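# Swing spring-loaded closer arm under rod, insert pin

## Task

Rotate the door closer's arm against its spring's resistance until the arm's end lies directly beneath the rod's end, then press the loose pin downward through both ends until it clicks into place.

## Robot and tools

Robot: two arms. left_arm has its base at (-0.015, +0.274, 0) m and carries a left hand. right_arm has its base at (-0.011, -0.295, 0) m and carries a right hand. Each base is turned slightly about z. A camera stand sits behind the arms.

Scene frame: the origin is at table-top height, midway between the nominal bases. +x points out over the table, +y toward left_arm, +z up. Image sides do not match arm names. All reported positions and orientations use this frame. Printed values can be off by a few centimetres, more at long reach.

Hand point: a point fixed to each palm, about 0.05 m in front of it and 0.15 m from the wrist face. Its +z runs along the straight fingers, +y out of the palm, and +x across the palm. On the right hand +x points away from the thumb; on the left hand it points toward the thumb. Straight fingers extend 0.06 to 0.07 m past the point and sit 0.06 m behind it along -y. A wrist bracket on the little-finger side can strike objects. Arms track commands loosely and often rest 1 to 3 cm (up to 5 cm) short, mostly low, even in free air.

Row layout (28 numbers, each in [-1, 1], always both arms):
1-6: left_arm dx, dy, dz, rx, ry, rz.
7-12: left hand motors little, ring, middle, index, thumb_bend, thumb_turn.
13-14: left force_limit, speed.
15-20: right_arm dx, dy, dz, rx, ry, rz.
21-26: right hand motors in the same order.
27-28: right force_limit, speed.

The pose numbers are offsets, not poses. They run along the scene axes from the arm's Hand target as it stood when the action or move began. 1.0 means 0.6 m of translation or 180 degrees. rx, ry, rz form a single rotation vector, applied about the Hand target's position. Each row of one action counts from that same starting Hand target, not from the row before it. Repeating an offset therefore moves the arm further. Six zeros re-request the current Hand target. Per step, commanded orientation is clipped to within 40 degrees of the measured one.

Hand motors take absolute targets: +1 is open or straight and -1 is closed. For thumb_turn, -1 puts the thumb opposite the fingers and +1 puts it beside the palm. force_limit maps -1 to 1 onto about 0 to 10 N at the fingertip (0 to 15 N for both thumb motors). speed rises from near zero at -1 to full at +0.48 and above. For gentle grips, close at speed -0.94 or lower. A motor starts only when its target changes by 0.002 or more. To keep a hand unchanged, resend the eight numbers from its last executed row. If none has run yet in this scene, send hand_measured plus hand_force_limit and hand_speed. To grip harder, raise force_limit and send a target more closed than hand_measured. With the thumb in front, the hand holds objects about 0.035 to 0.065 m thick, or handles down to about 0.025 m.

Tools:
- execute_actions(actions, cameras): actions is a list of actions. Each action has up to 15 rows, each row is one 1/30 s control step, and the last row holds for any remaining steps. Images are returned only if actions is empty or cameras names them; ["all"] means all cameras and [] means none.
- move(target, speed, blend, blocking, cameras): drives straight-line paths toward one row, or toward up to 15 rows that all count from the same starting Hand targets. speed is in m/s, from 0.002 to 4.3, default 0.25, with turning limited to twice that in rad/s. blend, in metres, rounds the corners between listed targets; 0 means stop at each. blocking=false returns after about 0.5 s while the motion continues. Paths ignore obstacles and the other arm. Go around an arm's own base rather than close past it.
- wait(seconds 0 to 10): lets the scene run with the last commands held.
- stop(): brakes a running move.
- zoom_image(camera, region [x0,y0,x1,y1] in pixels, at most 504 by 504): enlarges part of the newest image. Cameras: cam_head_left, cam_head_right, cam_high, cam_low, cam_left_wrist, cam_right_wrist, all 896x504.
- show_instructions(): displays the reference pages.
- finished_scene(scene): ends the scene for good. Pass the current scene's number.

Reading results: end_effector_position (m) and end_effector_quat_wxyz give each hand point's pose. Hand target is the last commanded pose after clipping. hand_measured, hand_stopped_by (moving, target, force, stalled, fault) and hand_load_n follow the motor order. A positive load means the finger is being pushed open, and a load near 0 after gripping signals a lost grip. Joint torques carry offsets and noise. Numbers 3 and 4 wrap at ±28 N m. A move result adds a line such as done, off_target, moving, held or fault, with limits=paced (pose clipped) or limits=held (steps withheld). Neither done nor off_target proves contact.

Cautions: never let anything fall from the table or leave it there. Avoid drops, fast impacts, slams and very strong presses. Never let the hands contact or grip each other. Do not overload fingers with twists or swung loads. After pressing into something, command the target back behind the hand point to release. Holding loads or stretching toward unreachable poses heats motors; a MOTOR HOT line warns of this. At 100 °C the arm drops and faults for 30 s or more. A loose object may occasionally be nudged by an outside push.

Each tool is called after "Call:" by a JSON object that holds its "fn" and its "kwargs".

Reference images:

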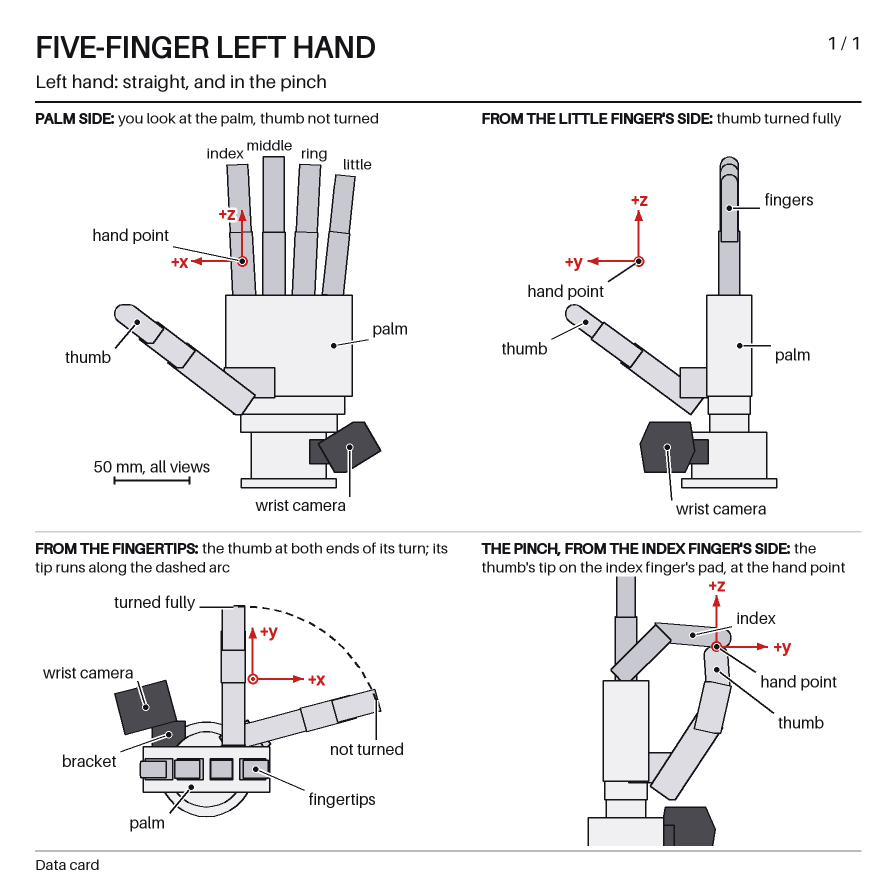

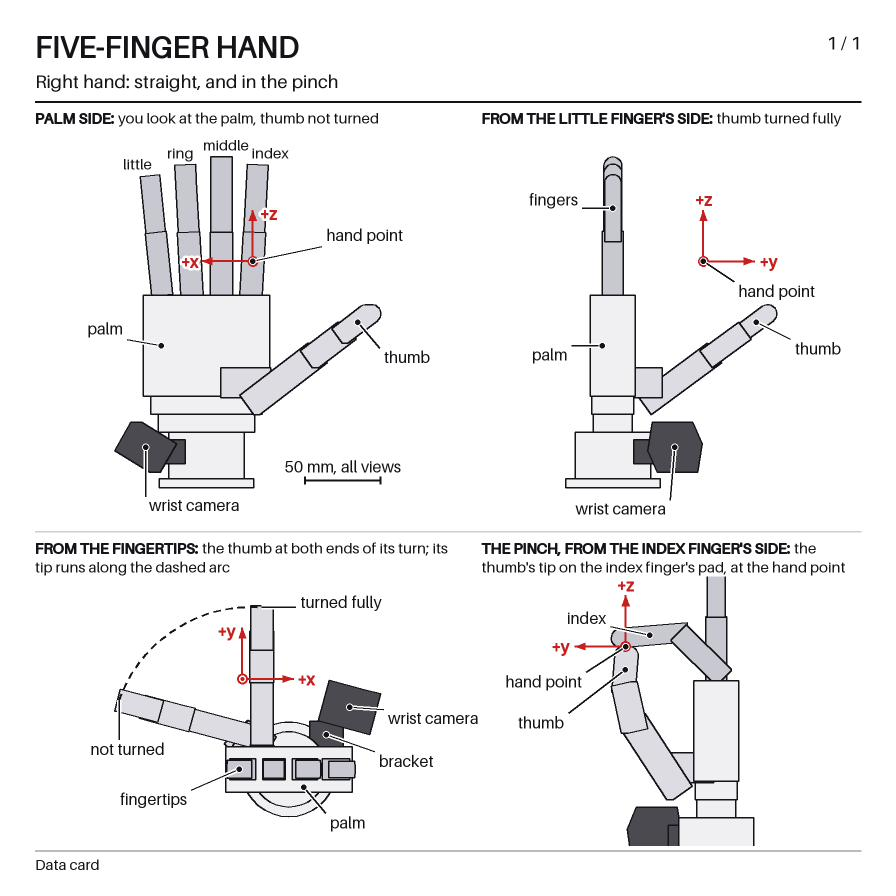

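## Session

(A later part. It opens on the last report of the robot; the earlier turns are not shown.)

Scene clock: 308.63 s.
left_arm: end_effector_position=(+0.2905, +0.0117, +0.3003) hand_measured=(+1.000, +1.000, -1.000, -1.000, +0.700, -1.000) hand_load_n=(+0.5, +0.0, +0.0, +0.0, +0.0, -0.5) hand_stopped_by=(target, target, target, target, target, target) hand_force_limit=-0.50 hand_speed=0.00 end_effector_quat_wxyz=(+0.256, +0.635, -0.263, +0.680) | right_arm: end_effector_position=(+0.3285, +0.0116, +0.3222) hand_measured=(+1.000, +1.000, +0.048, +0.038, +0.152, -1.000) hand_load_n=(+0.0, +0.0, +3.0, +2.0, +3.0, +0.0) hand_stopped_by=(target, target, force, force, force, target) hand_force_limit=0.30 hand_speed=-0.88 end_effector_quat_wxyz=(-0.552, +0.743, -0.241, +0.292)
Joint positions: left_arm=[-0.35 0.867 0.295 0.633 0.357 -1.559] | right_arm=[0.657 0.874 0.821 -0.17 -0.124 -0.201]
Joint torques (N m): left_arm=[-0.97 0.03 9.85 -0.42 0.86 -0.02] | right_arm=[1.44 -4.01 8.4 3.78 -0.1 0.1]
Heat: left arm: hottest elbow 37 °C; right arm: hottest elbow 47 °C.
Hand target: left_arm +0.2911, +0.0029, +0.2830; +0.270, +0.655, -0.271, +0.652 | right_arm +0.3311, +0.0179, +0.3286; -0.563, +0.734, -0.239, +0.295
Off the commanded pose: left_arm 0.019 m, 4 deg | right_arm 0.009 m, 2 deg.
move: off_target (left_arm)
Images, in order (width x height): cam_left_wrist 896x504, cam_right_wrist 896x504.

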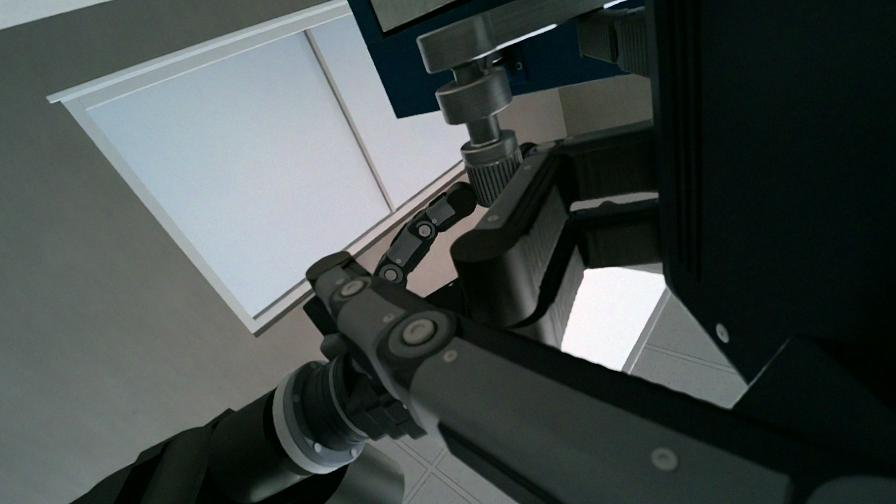

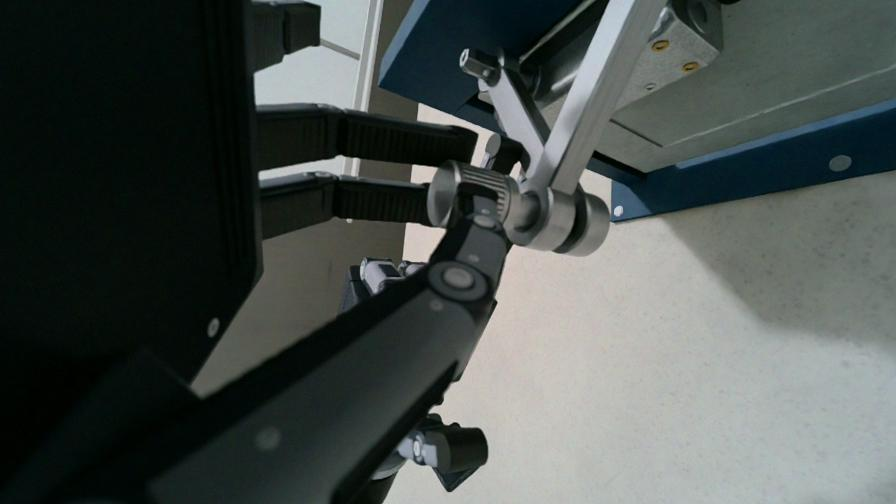

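Call:
{"fn": "move", "kwargs": {"target": [0,0,0,0,0,0,1,1,-1,-1,0.7,-1,-0.5,0.0,0,0,-0.0085,0,0,0,1,1,-0.12,-0.12,-0.12,-1,0.3,-0.88], "speed": 0.03, "cameras": ["cam_right_wrist","cam_left_wrist"]}}

Call:
{"fn": "zoom_image", "kwargs": {"camera": "cam_right_wrist", "region": [480, 150, 640, 310]}}

Call:
{"fn": "zoom_image", "kwargs": {"camera": "cam_left_wrist", "region": [400, 0, 560, 160]}}

Scene clock: 310.37 s.
left_arm: end_effector_position=(+0.2904, +0.0116, +0.3003) hand_measured=(+1.000, +1.000, -1.000, -1.000, +0.700, -1.000) hand_load_n=(+0.5, +0.0, +0.0, +0.0, +0.0, -0.5) hand_stopped_by=(target, target, target, target, target, target) hand_force_limit=-0.50 hand_speed=0.00 end_effector_quat_wxyz=(+0.256, +0.635, -0.263, +0.680) | right_arm: end_effector_position=(+0.3295, +0.0123, +0.3223) hand_measured=(+1.000, +1.000, +0.048, +0.038, +0.152, -1.000) hand_load_n=(+0.0, +0.0, +3.0, +2.5, +2.5, +0.0) hand_stopped_by=(target, target, force, force, force, target) hand_force_limit=0.30 hand_speed=-0.88 end_effector_quat_wxyz=(-0.556, +0.739, -0.239, +0.295)
Joint positions: left_arm=[-0.35 0.867 0.295 0.633 0.357 -1.559] | right_arm=[0.657 0.874 0.814 -0.151 -0.124 -0.201]
Joint torques (N m): left_arm=[0.09 0.21 9.7 -0.08 0.92 0] | right_arm=[1.26 -3.72 8.06 3.48 -0.09 0.12]
Heat: left arm: hottest elbow 37 °C; right arm: hottest elbow 47 °C.
Hand target: left_arm +0.2910, +0.0029, +0.2830; +0.270, +0.655, -0.271, +0.652 | right_arm +0.3312, +0.0179, +0.3237; -0.563, +0.734, -0.239, +0.295
Off the commanded pose: left_arm 0.019 m, 4 deg | right_arm 0.006 m, 1 deg.
move: off_target (left_arm)
Images, in order (width x height): cam_left_wrist 896x504, cam_right_wrist 896x504.

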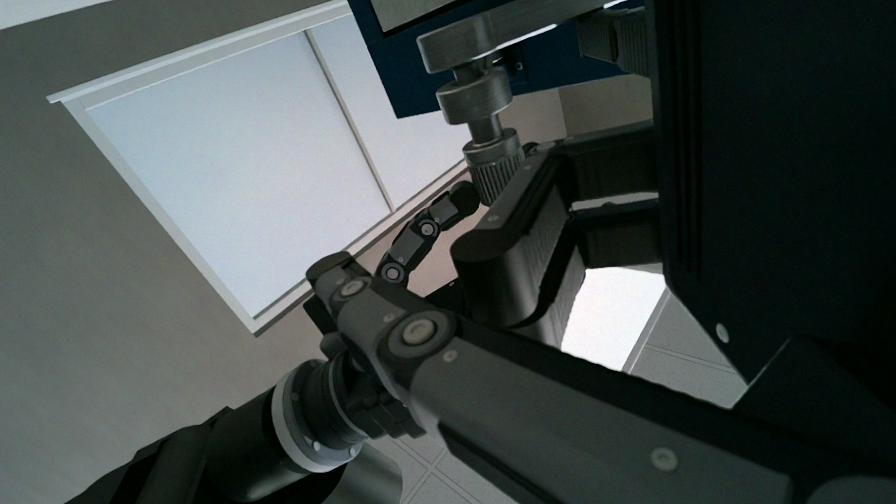

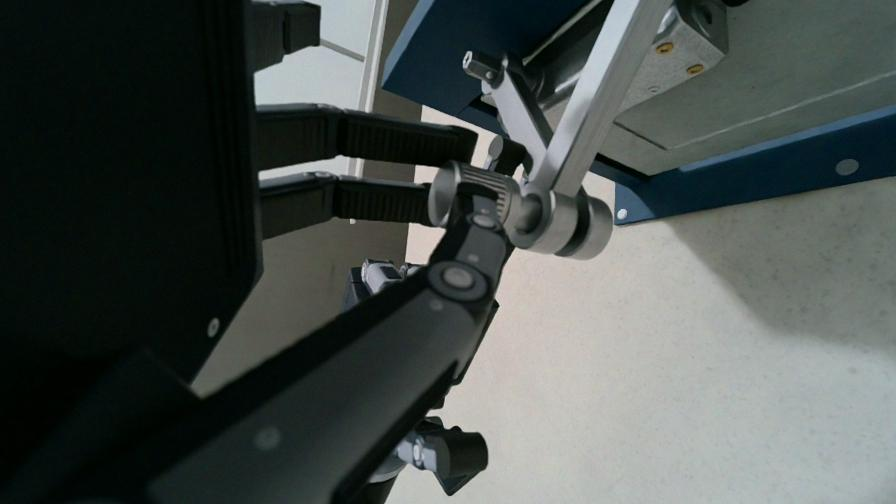

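Scaled by 3.150.

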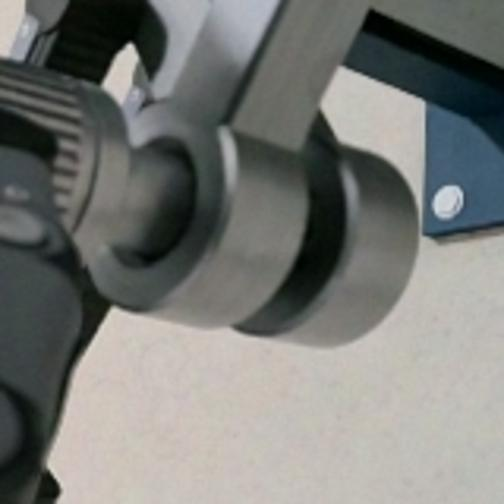

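Scaled by 3.150.

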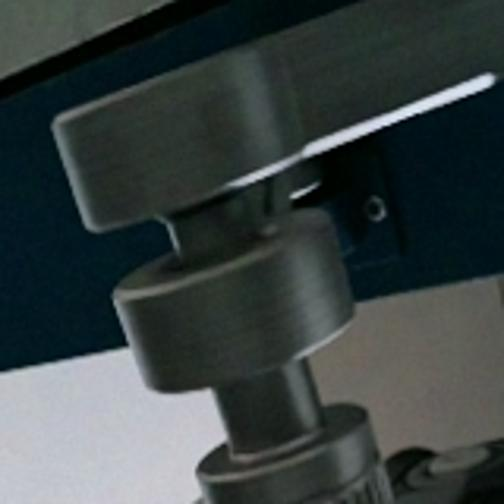

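Call:
{"fn": "execute_actions", "kwargs": {"actions": [], "cameras": ["cam_high","cam_low","cam_head_left","cam_head_right"]}}

Call:
{"fn": "zoom_image", "kwargs": {"camera": "cam_head_left", "region": [370, 300, 410, 335]}}

Call:
{"fn": "zoom_image", "kwargs": {"camera": "cam_head_right", "region": [370, 290, 440, 350]}}

Scene clock: 318.03 s.
left_arm: end_effector_position=(+0.2904, +0.0116, +0.3003) hand_measured=(+1.000, +1.000, -1.000, -1.000, +0.700, -1.000) hand_load_n=(+0.5, +0.0, +0.0, +0.0, +0.0, -0.5) hand_stopped_by=(target, target, target, target, target, target) hand_force_limit=-0.50 hand_speed=0.00 end_effector_quat_wxyz=(+0.256, +0.635, -0.263, +0.680) | right_arm: end_effector_position=(+0.3295, +0.0123, +0.3223) hand_measured=(+1.000, +1.000, +0.048, +0.038, +0.152, -1.000) hand_load_n=(+0.0, +0.0, +3.0, +2.5, +2.5, +0.0) hand_stopped_by=(target, target, force, force, force, target) hand_force_limit=0.30 hand_speed=-0.88 end_effector_quat_wxyz=(-0.556, +0.739, -0.239, +0.295)
Joint positions: left_arm=[-0.35 0.867 0.295 0.633 0.357 -1.559] | right_arm=[0.657 0.874 0.814 -0.151 -0.124 -0.201]
Joint velocities: within noise
Joint torques (N m): left_arm=[-1.08 -0.03 9.85 -0.27 0.9 0.01] | right_arm=[1.26 -3.78 8.05 3.48 -0.09 0.12]
Heat: left arm: hottest elbow 37 °C; right arm: hottest elbow 46 °C.
Hand target: left_arm +0.2910, +0.0029, +0.2830; +0.270, +0.655, -0.271, +0.652 | right_arm +0.3311, +0.0179, +0.3237; -0.563, +0.734, -0.239, +0.295
Off the commanded pose: left_arm 0.019 m, 4 deg | right_arm 0.006 m, 1 deg.
Images, in order (width x height): cam_head_left 896x504, cam_head_right 896x504, cam_high 896x504, cam_low 896x504.

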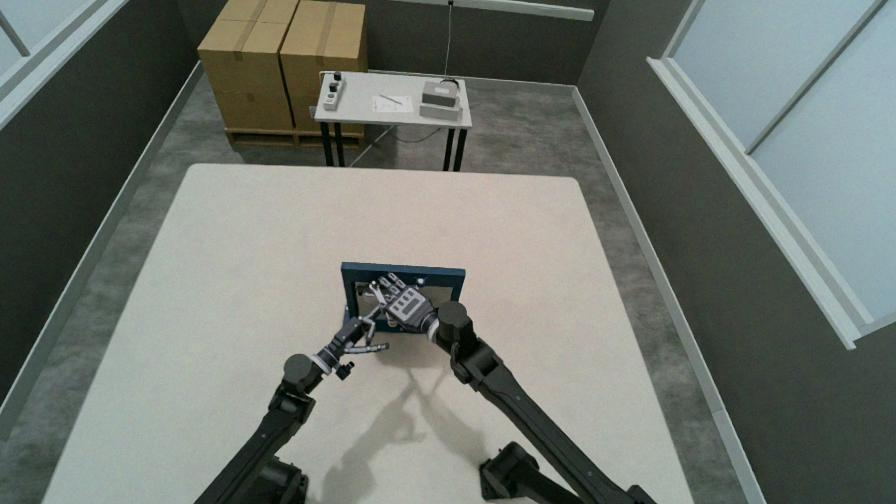

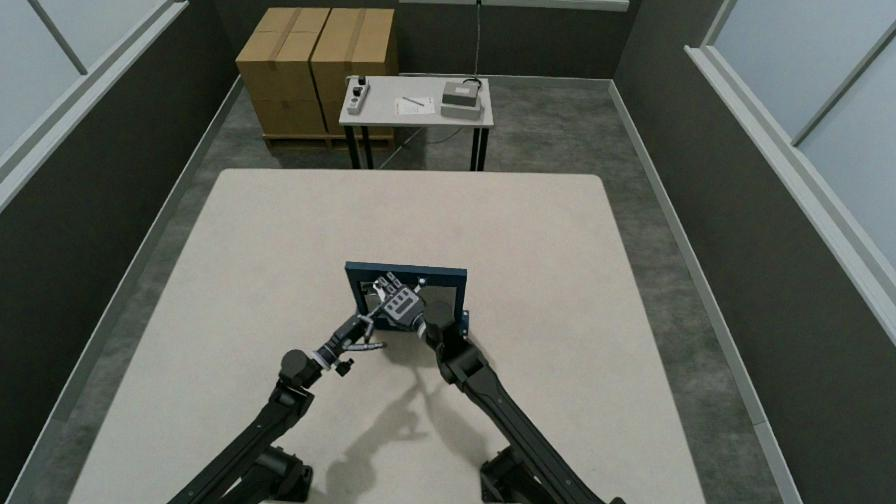

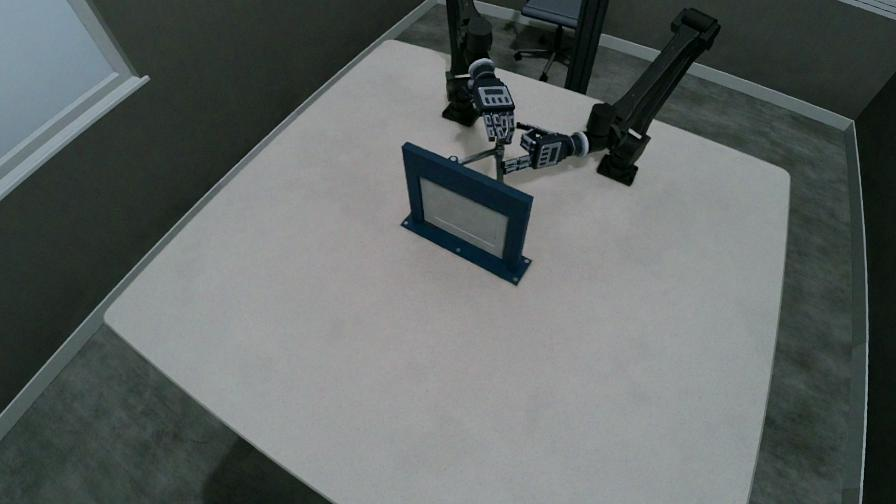

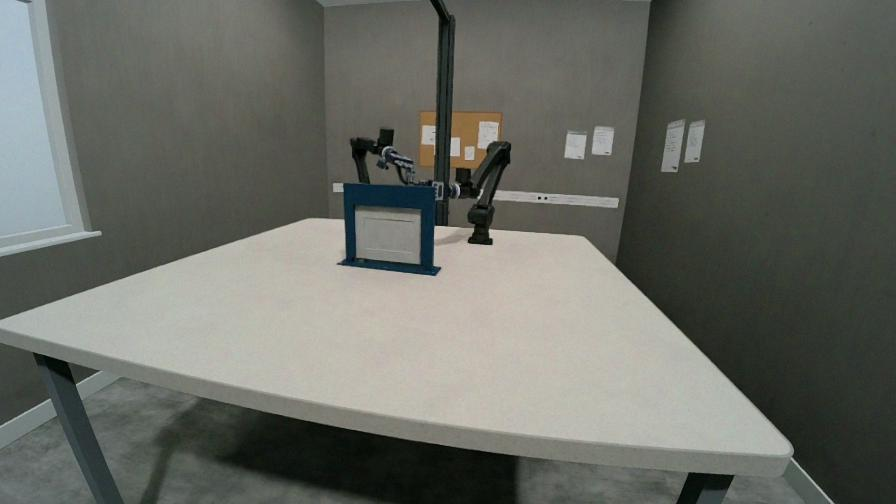

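Scaled by 12.600.

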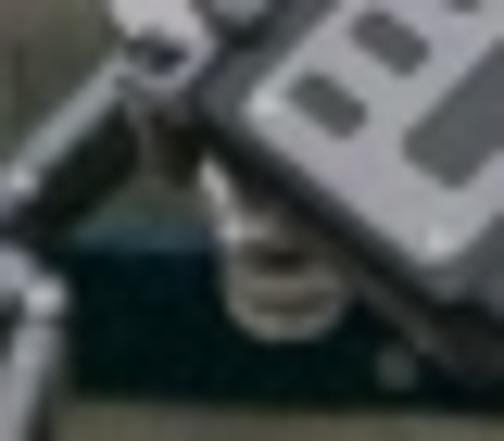

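Scaled by 7.200.

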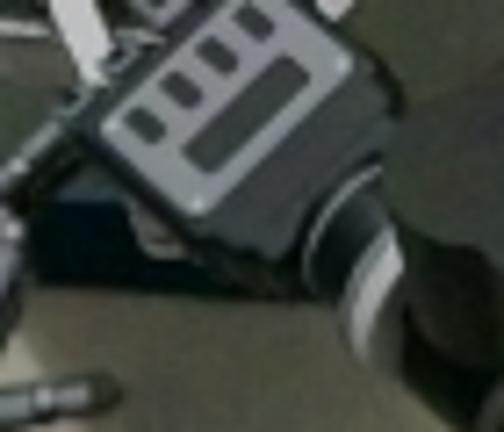

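Call:
{"fn": "move", "kwargs": {"target": [0,0.0035,0,0,0,0,1,1,-1,-1,0.7,-1,-0.5,0.0,0,0,-0.003,0,0,0,1,1,-0.12,-0.12,-0.12,-1,0.3,-0.88], "speed": 0.01, "cameras": ["cam_right_wrist","cam_left_wrist"]}}

Call:
{"fn": "zoom_image", "kwargs": {"camera": "cam_left_wrist", "region": [400, 0, 560, 160]}}

Scene clock: 319.87 s.
left_arm: end_effector_position=(+0.2903, +0.0125, +0.3002) hand_measured=(+1.000, +1.000, -1.000, -1.000, +0.700, -1.000) hand_load_n=(+0.5, +0.0, +0.0, +0.0, +0.0, +0.0) hand_stopped_by=(target, target, target, target, target, target) hand_force_limit=-0.50 hand_speed=0.00 end_effector_quat_wxyz=(+0.257, +0.634, -0.264, +0.680) | right_arm: end_effector_position=(+0.3298, +0.0126, +0.3220) hand_measured=(+1.000, +1.000, +0.048, +0.038, +0.152, -1.000) hand_load_n=(+0.0, +0.0, +3.0, +2.5, +2.5, +0.0) hand_stopped_by=(target, target, force, force, force, target) hand_force_limit=0.30 hand_speed=-0.88 end_effector_quat_wxyz=(-0.557, +0.738, -0.239, +0.296)
Joint positions: left_arm=[-0.344 0.867 0.295 0.633 0.367 -1.559] | right_arm=[0.657 0.874 0.811 -0.144 -0.124 -0.201]
Joint torques (N m): left_arm=[-1.08 -0.15 9.87 -0.32 0.78 -0.06] | right_arm=[1.49 -3.78 7.86 3.4 -0.09 0.11]
Heat: left arm: hottest elbow 37 °C; right arm: hottest elbow 45 °C.
Hand target: left_arm +0.2910, +0.0050, +0.2830; +0.270, +0.655, -0.271, +0.652 | right_arm +0.3311, +0.0179, +0.3218; -0.563, +0.734, -0.239, +0.295
Off the commanded pose: left_arm 0.019 m, 4 deg | right_arm 0.005 m, 1 deg.
move: off_target (left_arm)
Images, in order (width x height): cam_left_wrist 896x504, cam_right_wrist 896x504.

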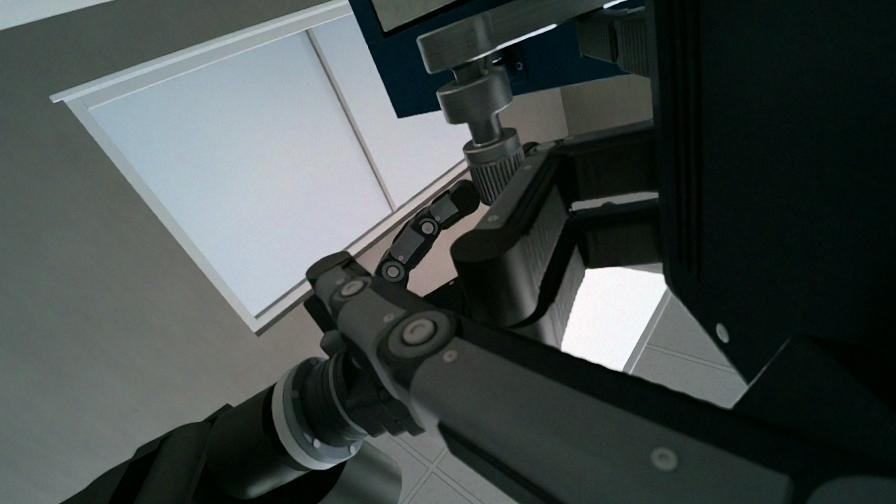

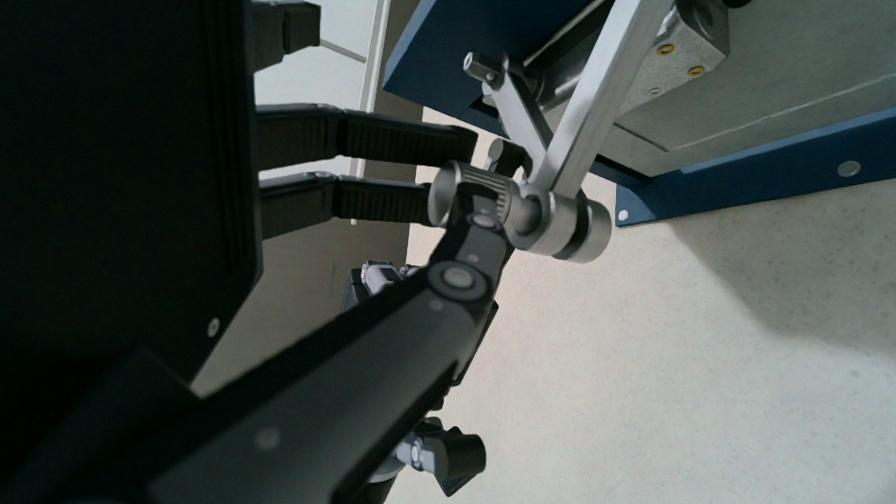

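Scaled by 3.150.

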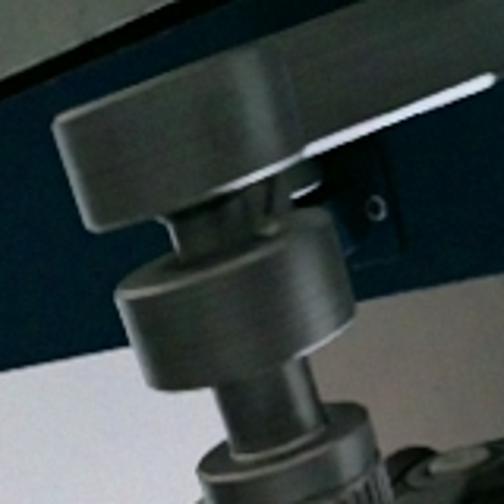

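Call:
{"fn": "move", "kwargs": {"target": [0,0,0,0,0,0,1,1,-1,-1,0.7,-1,-0.5,0.0,-0.01,0.0015,0,0,0,0,1,1,-0.12,-0.12,-0.12,-1,0.3,-0.88], "speed": 0.02, "cameras": ["cam_right_wrist","cam_left_wrist"]}}

Call:
{"fn": "zoom_image", "kwargs": {"camera": "cam_right_wrist", "region": [480, 150, 640, 310]}}

Call:
{"fn": "zoom_image", "kwargs": {"camera": "cam_left_wrist", "region": [400, 0, 560, 160]}}

Scene clock: 323.77 s.
left_arm: end_effector_position=(+0.2903, +0.0126, +0.3002) hand_measured=(+1.000, +1.000, -1.000, -1.000, +0.700, -1.000) hand_load_n=(+0.5, +0.0, +0.0, -0.5, +0.0, +0.0) hand_stopped_by=(target, target, target, target, target, target) hand_force_limit=-0.50 hand_speed=0.00 end_effector_quat_wxyz=(+0.257, +0.634, -0.264, +0.680) | right_arm: end_effector_position=(+0.3296, +0.0135, +0.3218) hand_measured=(+1.000, +1.000, +0.048, +0.038, +0.152, -1.000) hand_load_n=(+0.0, +0.0, +3.5, +2.5, +2.5, -0.5) hand_stopped_by=(target, target, force, force, force, target) hand_force_limit=0.30 hand_speed=-0.88 end_effector_quat_wxyz=(-0.555, +0.738, -0.241, +0.300)
Joint positions: left_arm=[-0.344 0.867 0.295 0.633 0.368 -1.559] | right_arm=[0.666 0.874 0.81 -0.143 -0.105 -0.201]
Joint torques (N m): left_arm=[-0.44 0.32 9.61 -0.21 0.79 0.01] | right_arm=[1.79 -4.84 7.54 3.12 -0.18 0.14]
Heat: left arm: hottest elbow 37 °C; right arm: hottest elbow 44 °C.
Hand target: left_arm +0.2911, +0.0050, +0.2830; +0.270, +0.655, -0.271, +0.652 | right_arm +0.3251, +0.0188, +0.3220; -0.563, +0.734, -0.239, +0.295
Off the commanded pose: left_arm 0.019 m, 4 deg | right_arm 0.007 m, 1 deg.
move: off_target (left_arm)
Images, in order (width x height): cam_left_wrist 896x504, cam_right_wrist 896x504.

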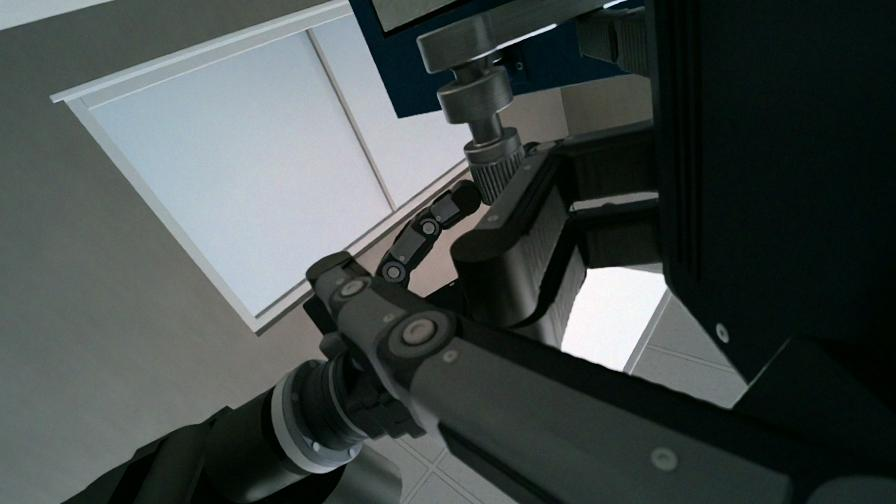

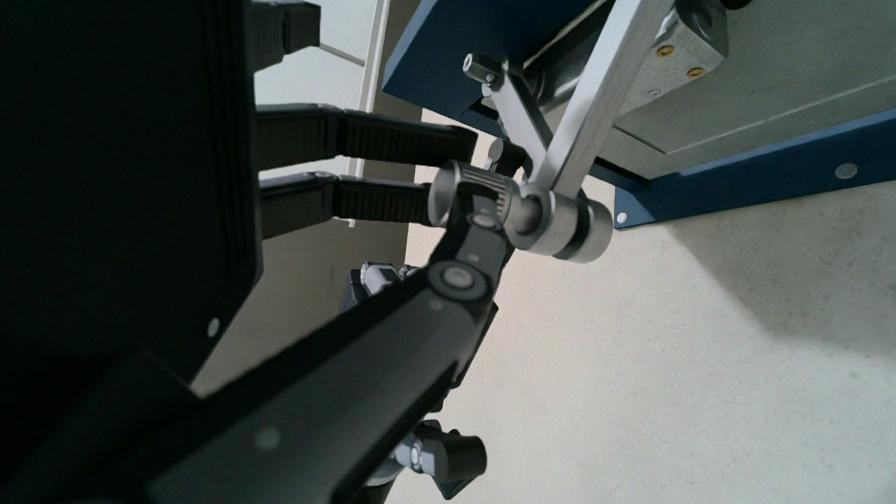

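Scaled by 3.150.

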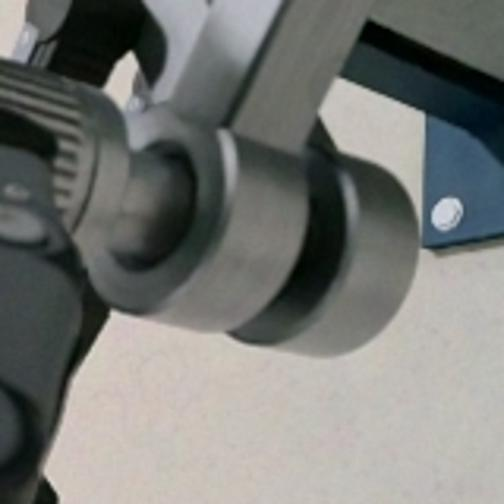

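Scaled by 3.150.

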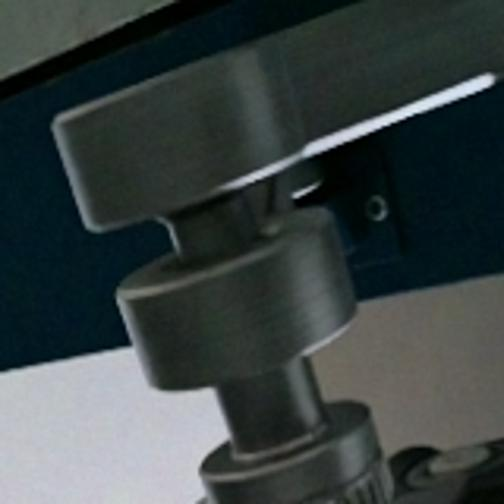

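Call:
{"fn": "zoom_image", "kwargs": {"camera": "cam_right_wrist", "region": [500, 180, 570, 250]}}

Scaled by 7.200.

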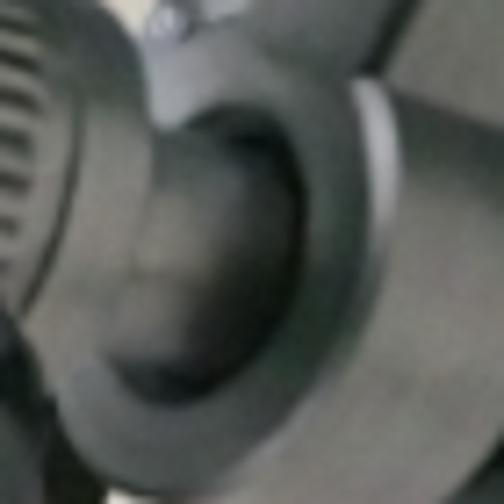

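Call:
{"fn": "zoom_image", "kwargs": {"camera": "cam_left_wrist", "region": [410, 20, 520, 130]}}

Call:
{"fn": "zoom_image", "kwargs": {"camera": "cam_right_wrist", "region": [500, 170, 620, 290]}}

Scaled by 4.582.

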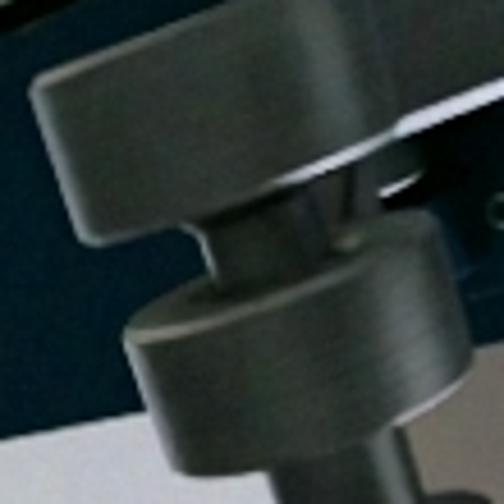

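Scaled by 4.200.

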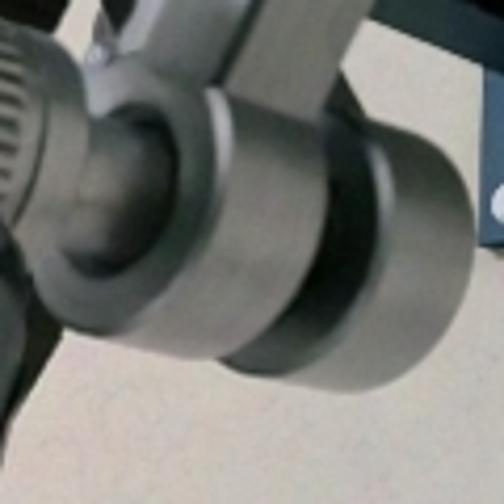

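Call:
{"fn": "move", "kwargs": {"target": [0,0,0,0,0,0,1,1,-1,-1,0.7,-1,-0.5,0.0,0,-0.014,-0.002,0,0,0,1,1,-0.12,-0.12,-0.12,-1,0.3,-0.88], "speed": 0.01, "cameras": ["cam_right_wrist","cam_left_wrist"]}}

Call:
{"fn": "zoom_image", "kwargs": {"camera": "cam_left_wrist", "region": [410, 20, 520, 130]}}

Call:
{"fn": "zoom_image", "kwargs": {"camera": "cam_right_wrist", "region": [500, 170, 620, 290]}}

Scene clock: 330.77 s.
left_arm: end_effector_position=(+0.2902, +0.0125, +0.3002) hand_measured=(+1.000, +1.000, -1.000, -1.000, +0.700, -1.000) hand_load_n=(+0.5, +0.0, +0.0, +0.0, +0.0, -0.5) hand_stopped_by=(target, target, target, target, target, target) hand_force_limit=-0.50 hand_speed=0.00 end_effector_quat_wxyz=(+0.257, +0.634, -0.264, +0.680) | right_arm: end_effector_position=(+0.3272, +0.0114, +0.3209) hand_measured=(+1.000, +1.000, +0.048, +0.038, +0.152, -1.000) hand_load_n=(+0.0, +0.0, +4.5, +1.5, +3.0, +0.0) hand_stopped_by=(target, target, force, force, force, target) hand_force_limit=0.30 hand_speed=-0.88 end_effector_quat_wxyz=(-0.558, +0.738, -0.238, +0.297)
Joint positions: left_arm=[-0.344 0.867 0.295 0.633 0.369 -1.559] | right_arm=[0.659 0.865 0.801 -0.141 -0.121 -0.201]
Joint torques (N m): left_arm=[-0.03 -0.62 9.72 -0.38 0.71 0.01] | right_arm=[0.73 -5.3 7.41 2.81 -0.42 0.08]
Heat: left arm: hottest elbow 37 °C; right arm: hottest elbow 43 °C.
Hand target: left_arm +0.2911, +0.0050, +0.2830; +0.270, +0.655, -0.271, +0.652 | right_arm +0.3252, +0.0104, +0.3208; -0.563, +0.734, -0.239, +0.295
Off the commanded pose: left_arm 0.019 m, 4 deg | right_arm 0.002 m, 1 deg.
move: off_target (left_arm)
Images, in order (width x height): cam_left_wrist 896x504, cam_right_wrist 896x504.

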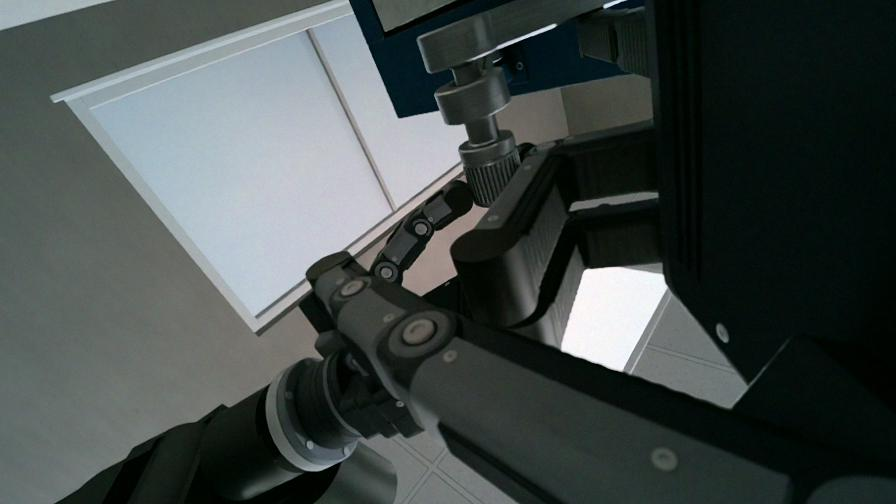

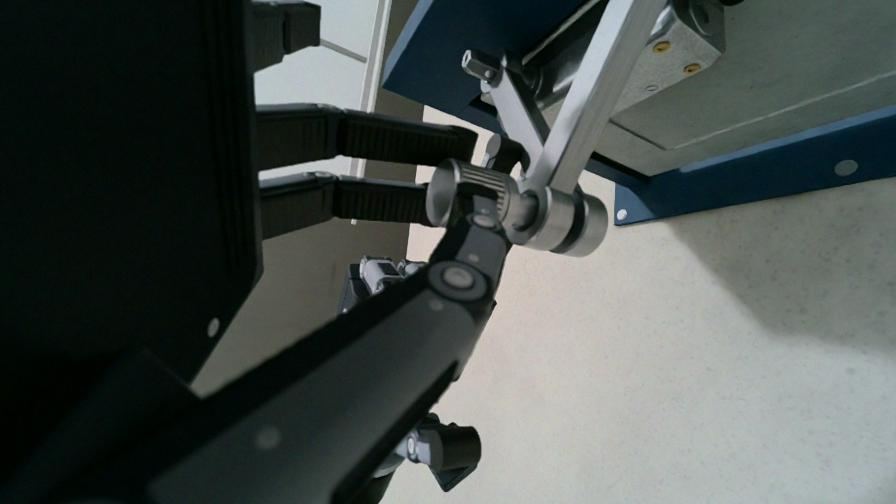

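Scaled by 4.582.

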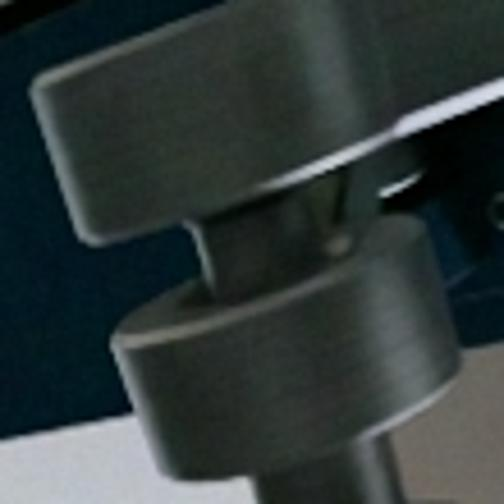

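Scaled by 4.200.

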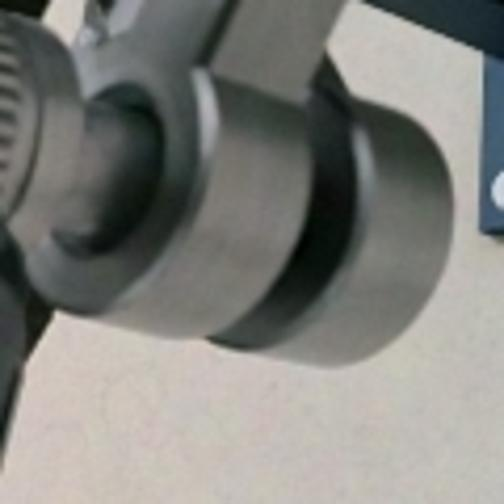

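Call:
{"fn": "move", "kwargs": {"target": [0,0,0,0,0,0,1,1,-1,-1,0.7,-1,-0.5,0.0,0.0,0,-0.012,0,0,0,1,1,-0.12,-0.12,-0.12,-1,0.3,-0.88], "speed": 0.02, "cameras": ["cam_right_wrist","cam_left_wrist"]}}

Call:
{"fn": "zoom_image", "kwargs": {"camera": "cam_left_wrist", "region": [410, 20, 520, 130]}}

Call:
{"fn": "zoom_image", "kwargs": {"camera": "cam_right_wrist", "region": [500, 170, 620, 290]}}

Scene clock: 332.67 s.
left_arm: end_effector_position=(+0.2902, +0.0125, +0.3002) hand_measured=(+1.000, +1.000, -1.000, -1.000, +0.700, -1.000) hand_load_n=(+0.5, +0.0, +0.0, +0.0, +0.0, +0.0) hand_stopped_by=(target, target, target, target, target, target) hand_force_limit=-0.50 hand_speed=0.00 end_effector_quat_wxyz=(+0.257, +0.634, -0.264, +0.680) | right_arm: end_effector_position=(+0.3271, +0.0112, +0.3200) hand_measured=(+1.000, +1.000, +0.048, +0.038, +0.152, -1.000) hand_load_n=(+0.5, +0.0, +4.5, +1.5, +2.5, +0.0) hand_stopped_by=(target, target, force, force, force, target) hand_force_limit=0.30 hand_speed=-0.88 end_effector_quat_wxyz=(-0.562, +0.734, -0.237, +0.300)
Joint positions: left_arm=[-0.344 0.867 0.295 0.633 0.369 -1.559] | right_arm=[0.659 0.86 0.788 -0.119 -0.122 -0.201]
Joint torques (N m): left_arm=[-0.85 0.26 9.8 -0.38 0.78 -0.01] | right_arm=[0.56 -4.54 7.08 2.69 -0.44 0.09]
Heat: left arm: hottest elbow 37 °C; right arm: hottest elbow 43 °C.
Hand target: left_arm +0.2911, +0.0050, +0.2830; +0.270, +0.655, -0.271, +0.652 | right_arm +0.3252, +0.0104, +0.3134; -0.563, +0.734, -0.239, +0.295
Off the commanded pose: left_arm 0.019 m, 4 deg | right_arm 0.007 m, 1 deg.
move: off_target (left_arm)
Images, in order (width x height): cam_left_wrist 896x504, cam_right_wrist 896x504.

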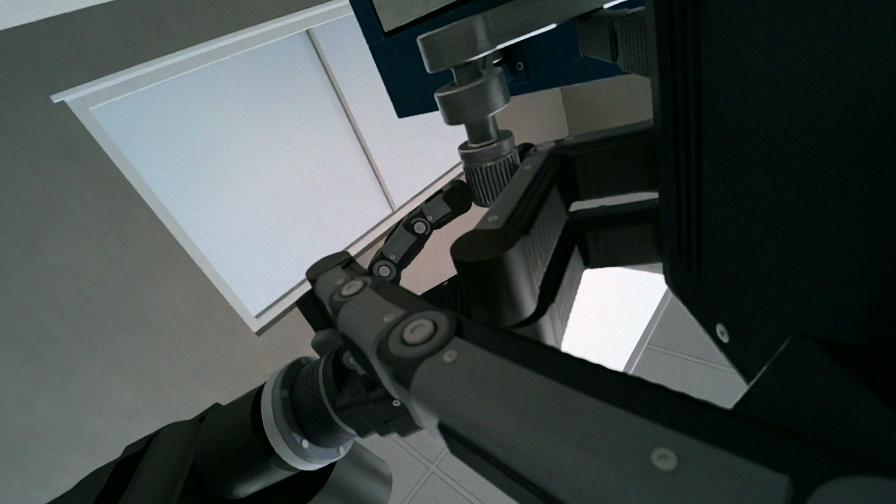

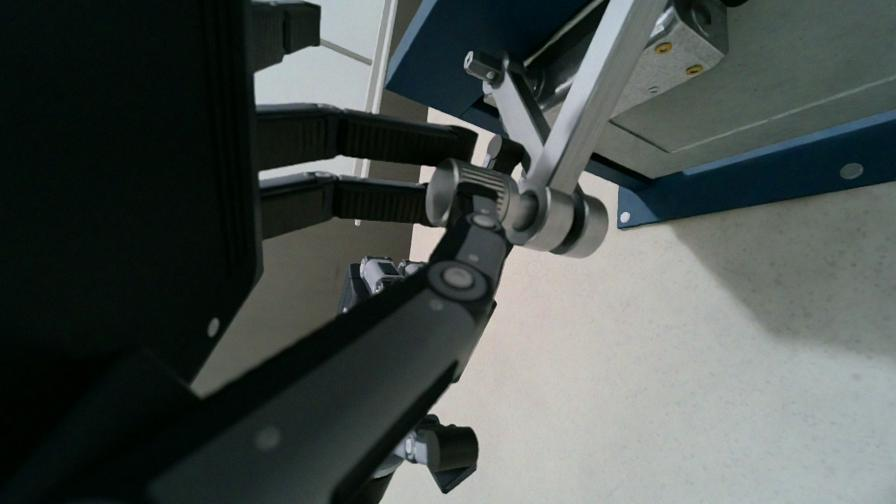

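Scaled by 4.582.

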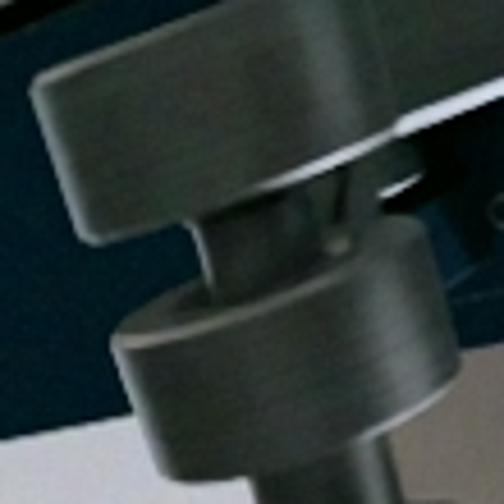

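Scaled by 4.200.

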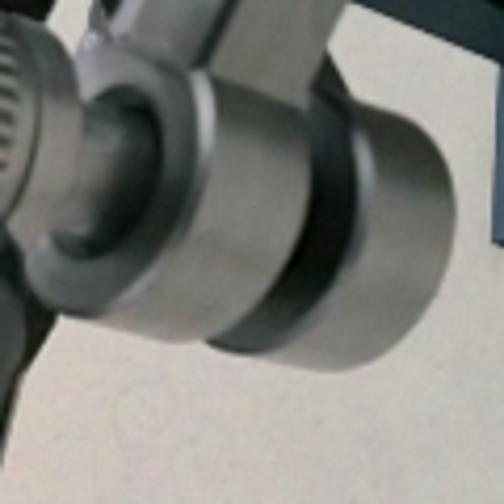

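Call:
{"fn": "zoom_image", "kwargs": {"camera": "cam_left_wrist", "region": [430, 60, 530, 160]}}

Call:
{"fn": "zoom_image", "kwargs": {"camera": "cam_left_wrist", "region": [440, 40, 500, 100]}}

Call:
{"fn": "zoom_image", "kwargs": {"camera": "cam_right_wrist", "region": [490, 180, 570, 260]}}

Scaled by 5.040.

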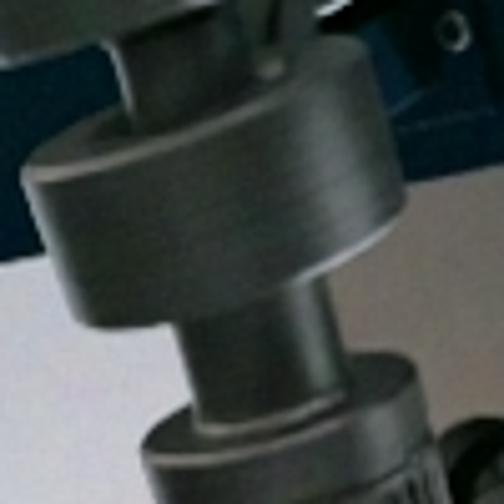

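Scaled by 8.400.

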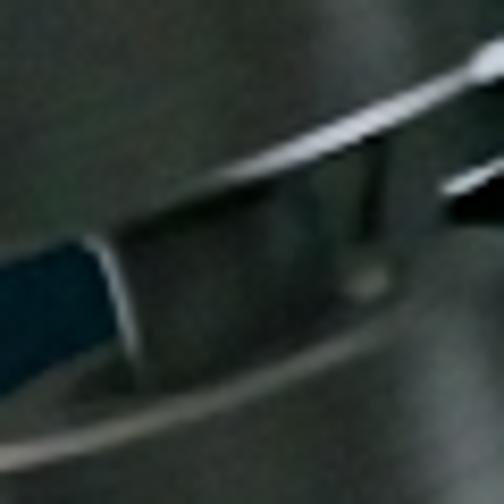

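Scaled by 6.300.

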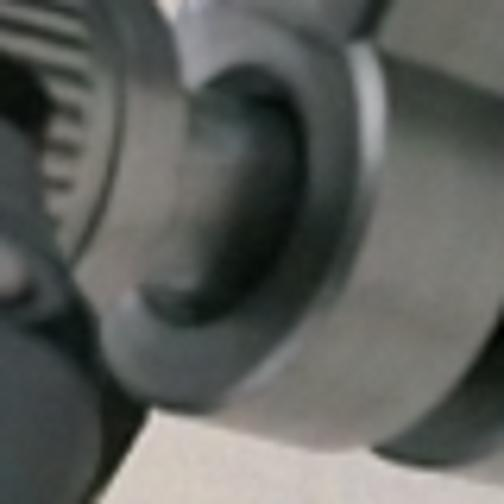

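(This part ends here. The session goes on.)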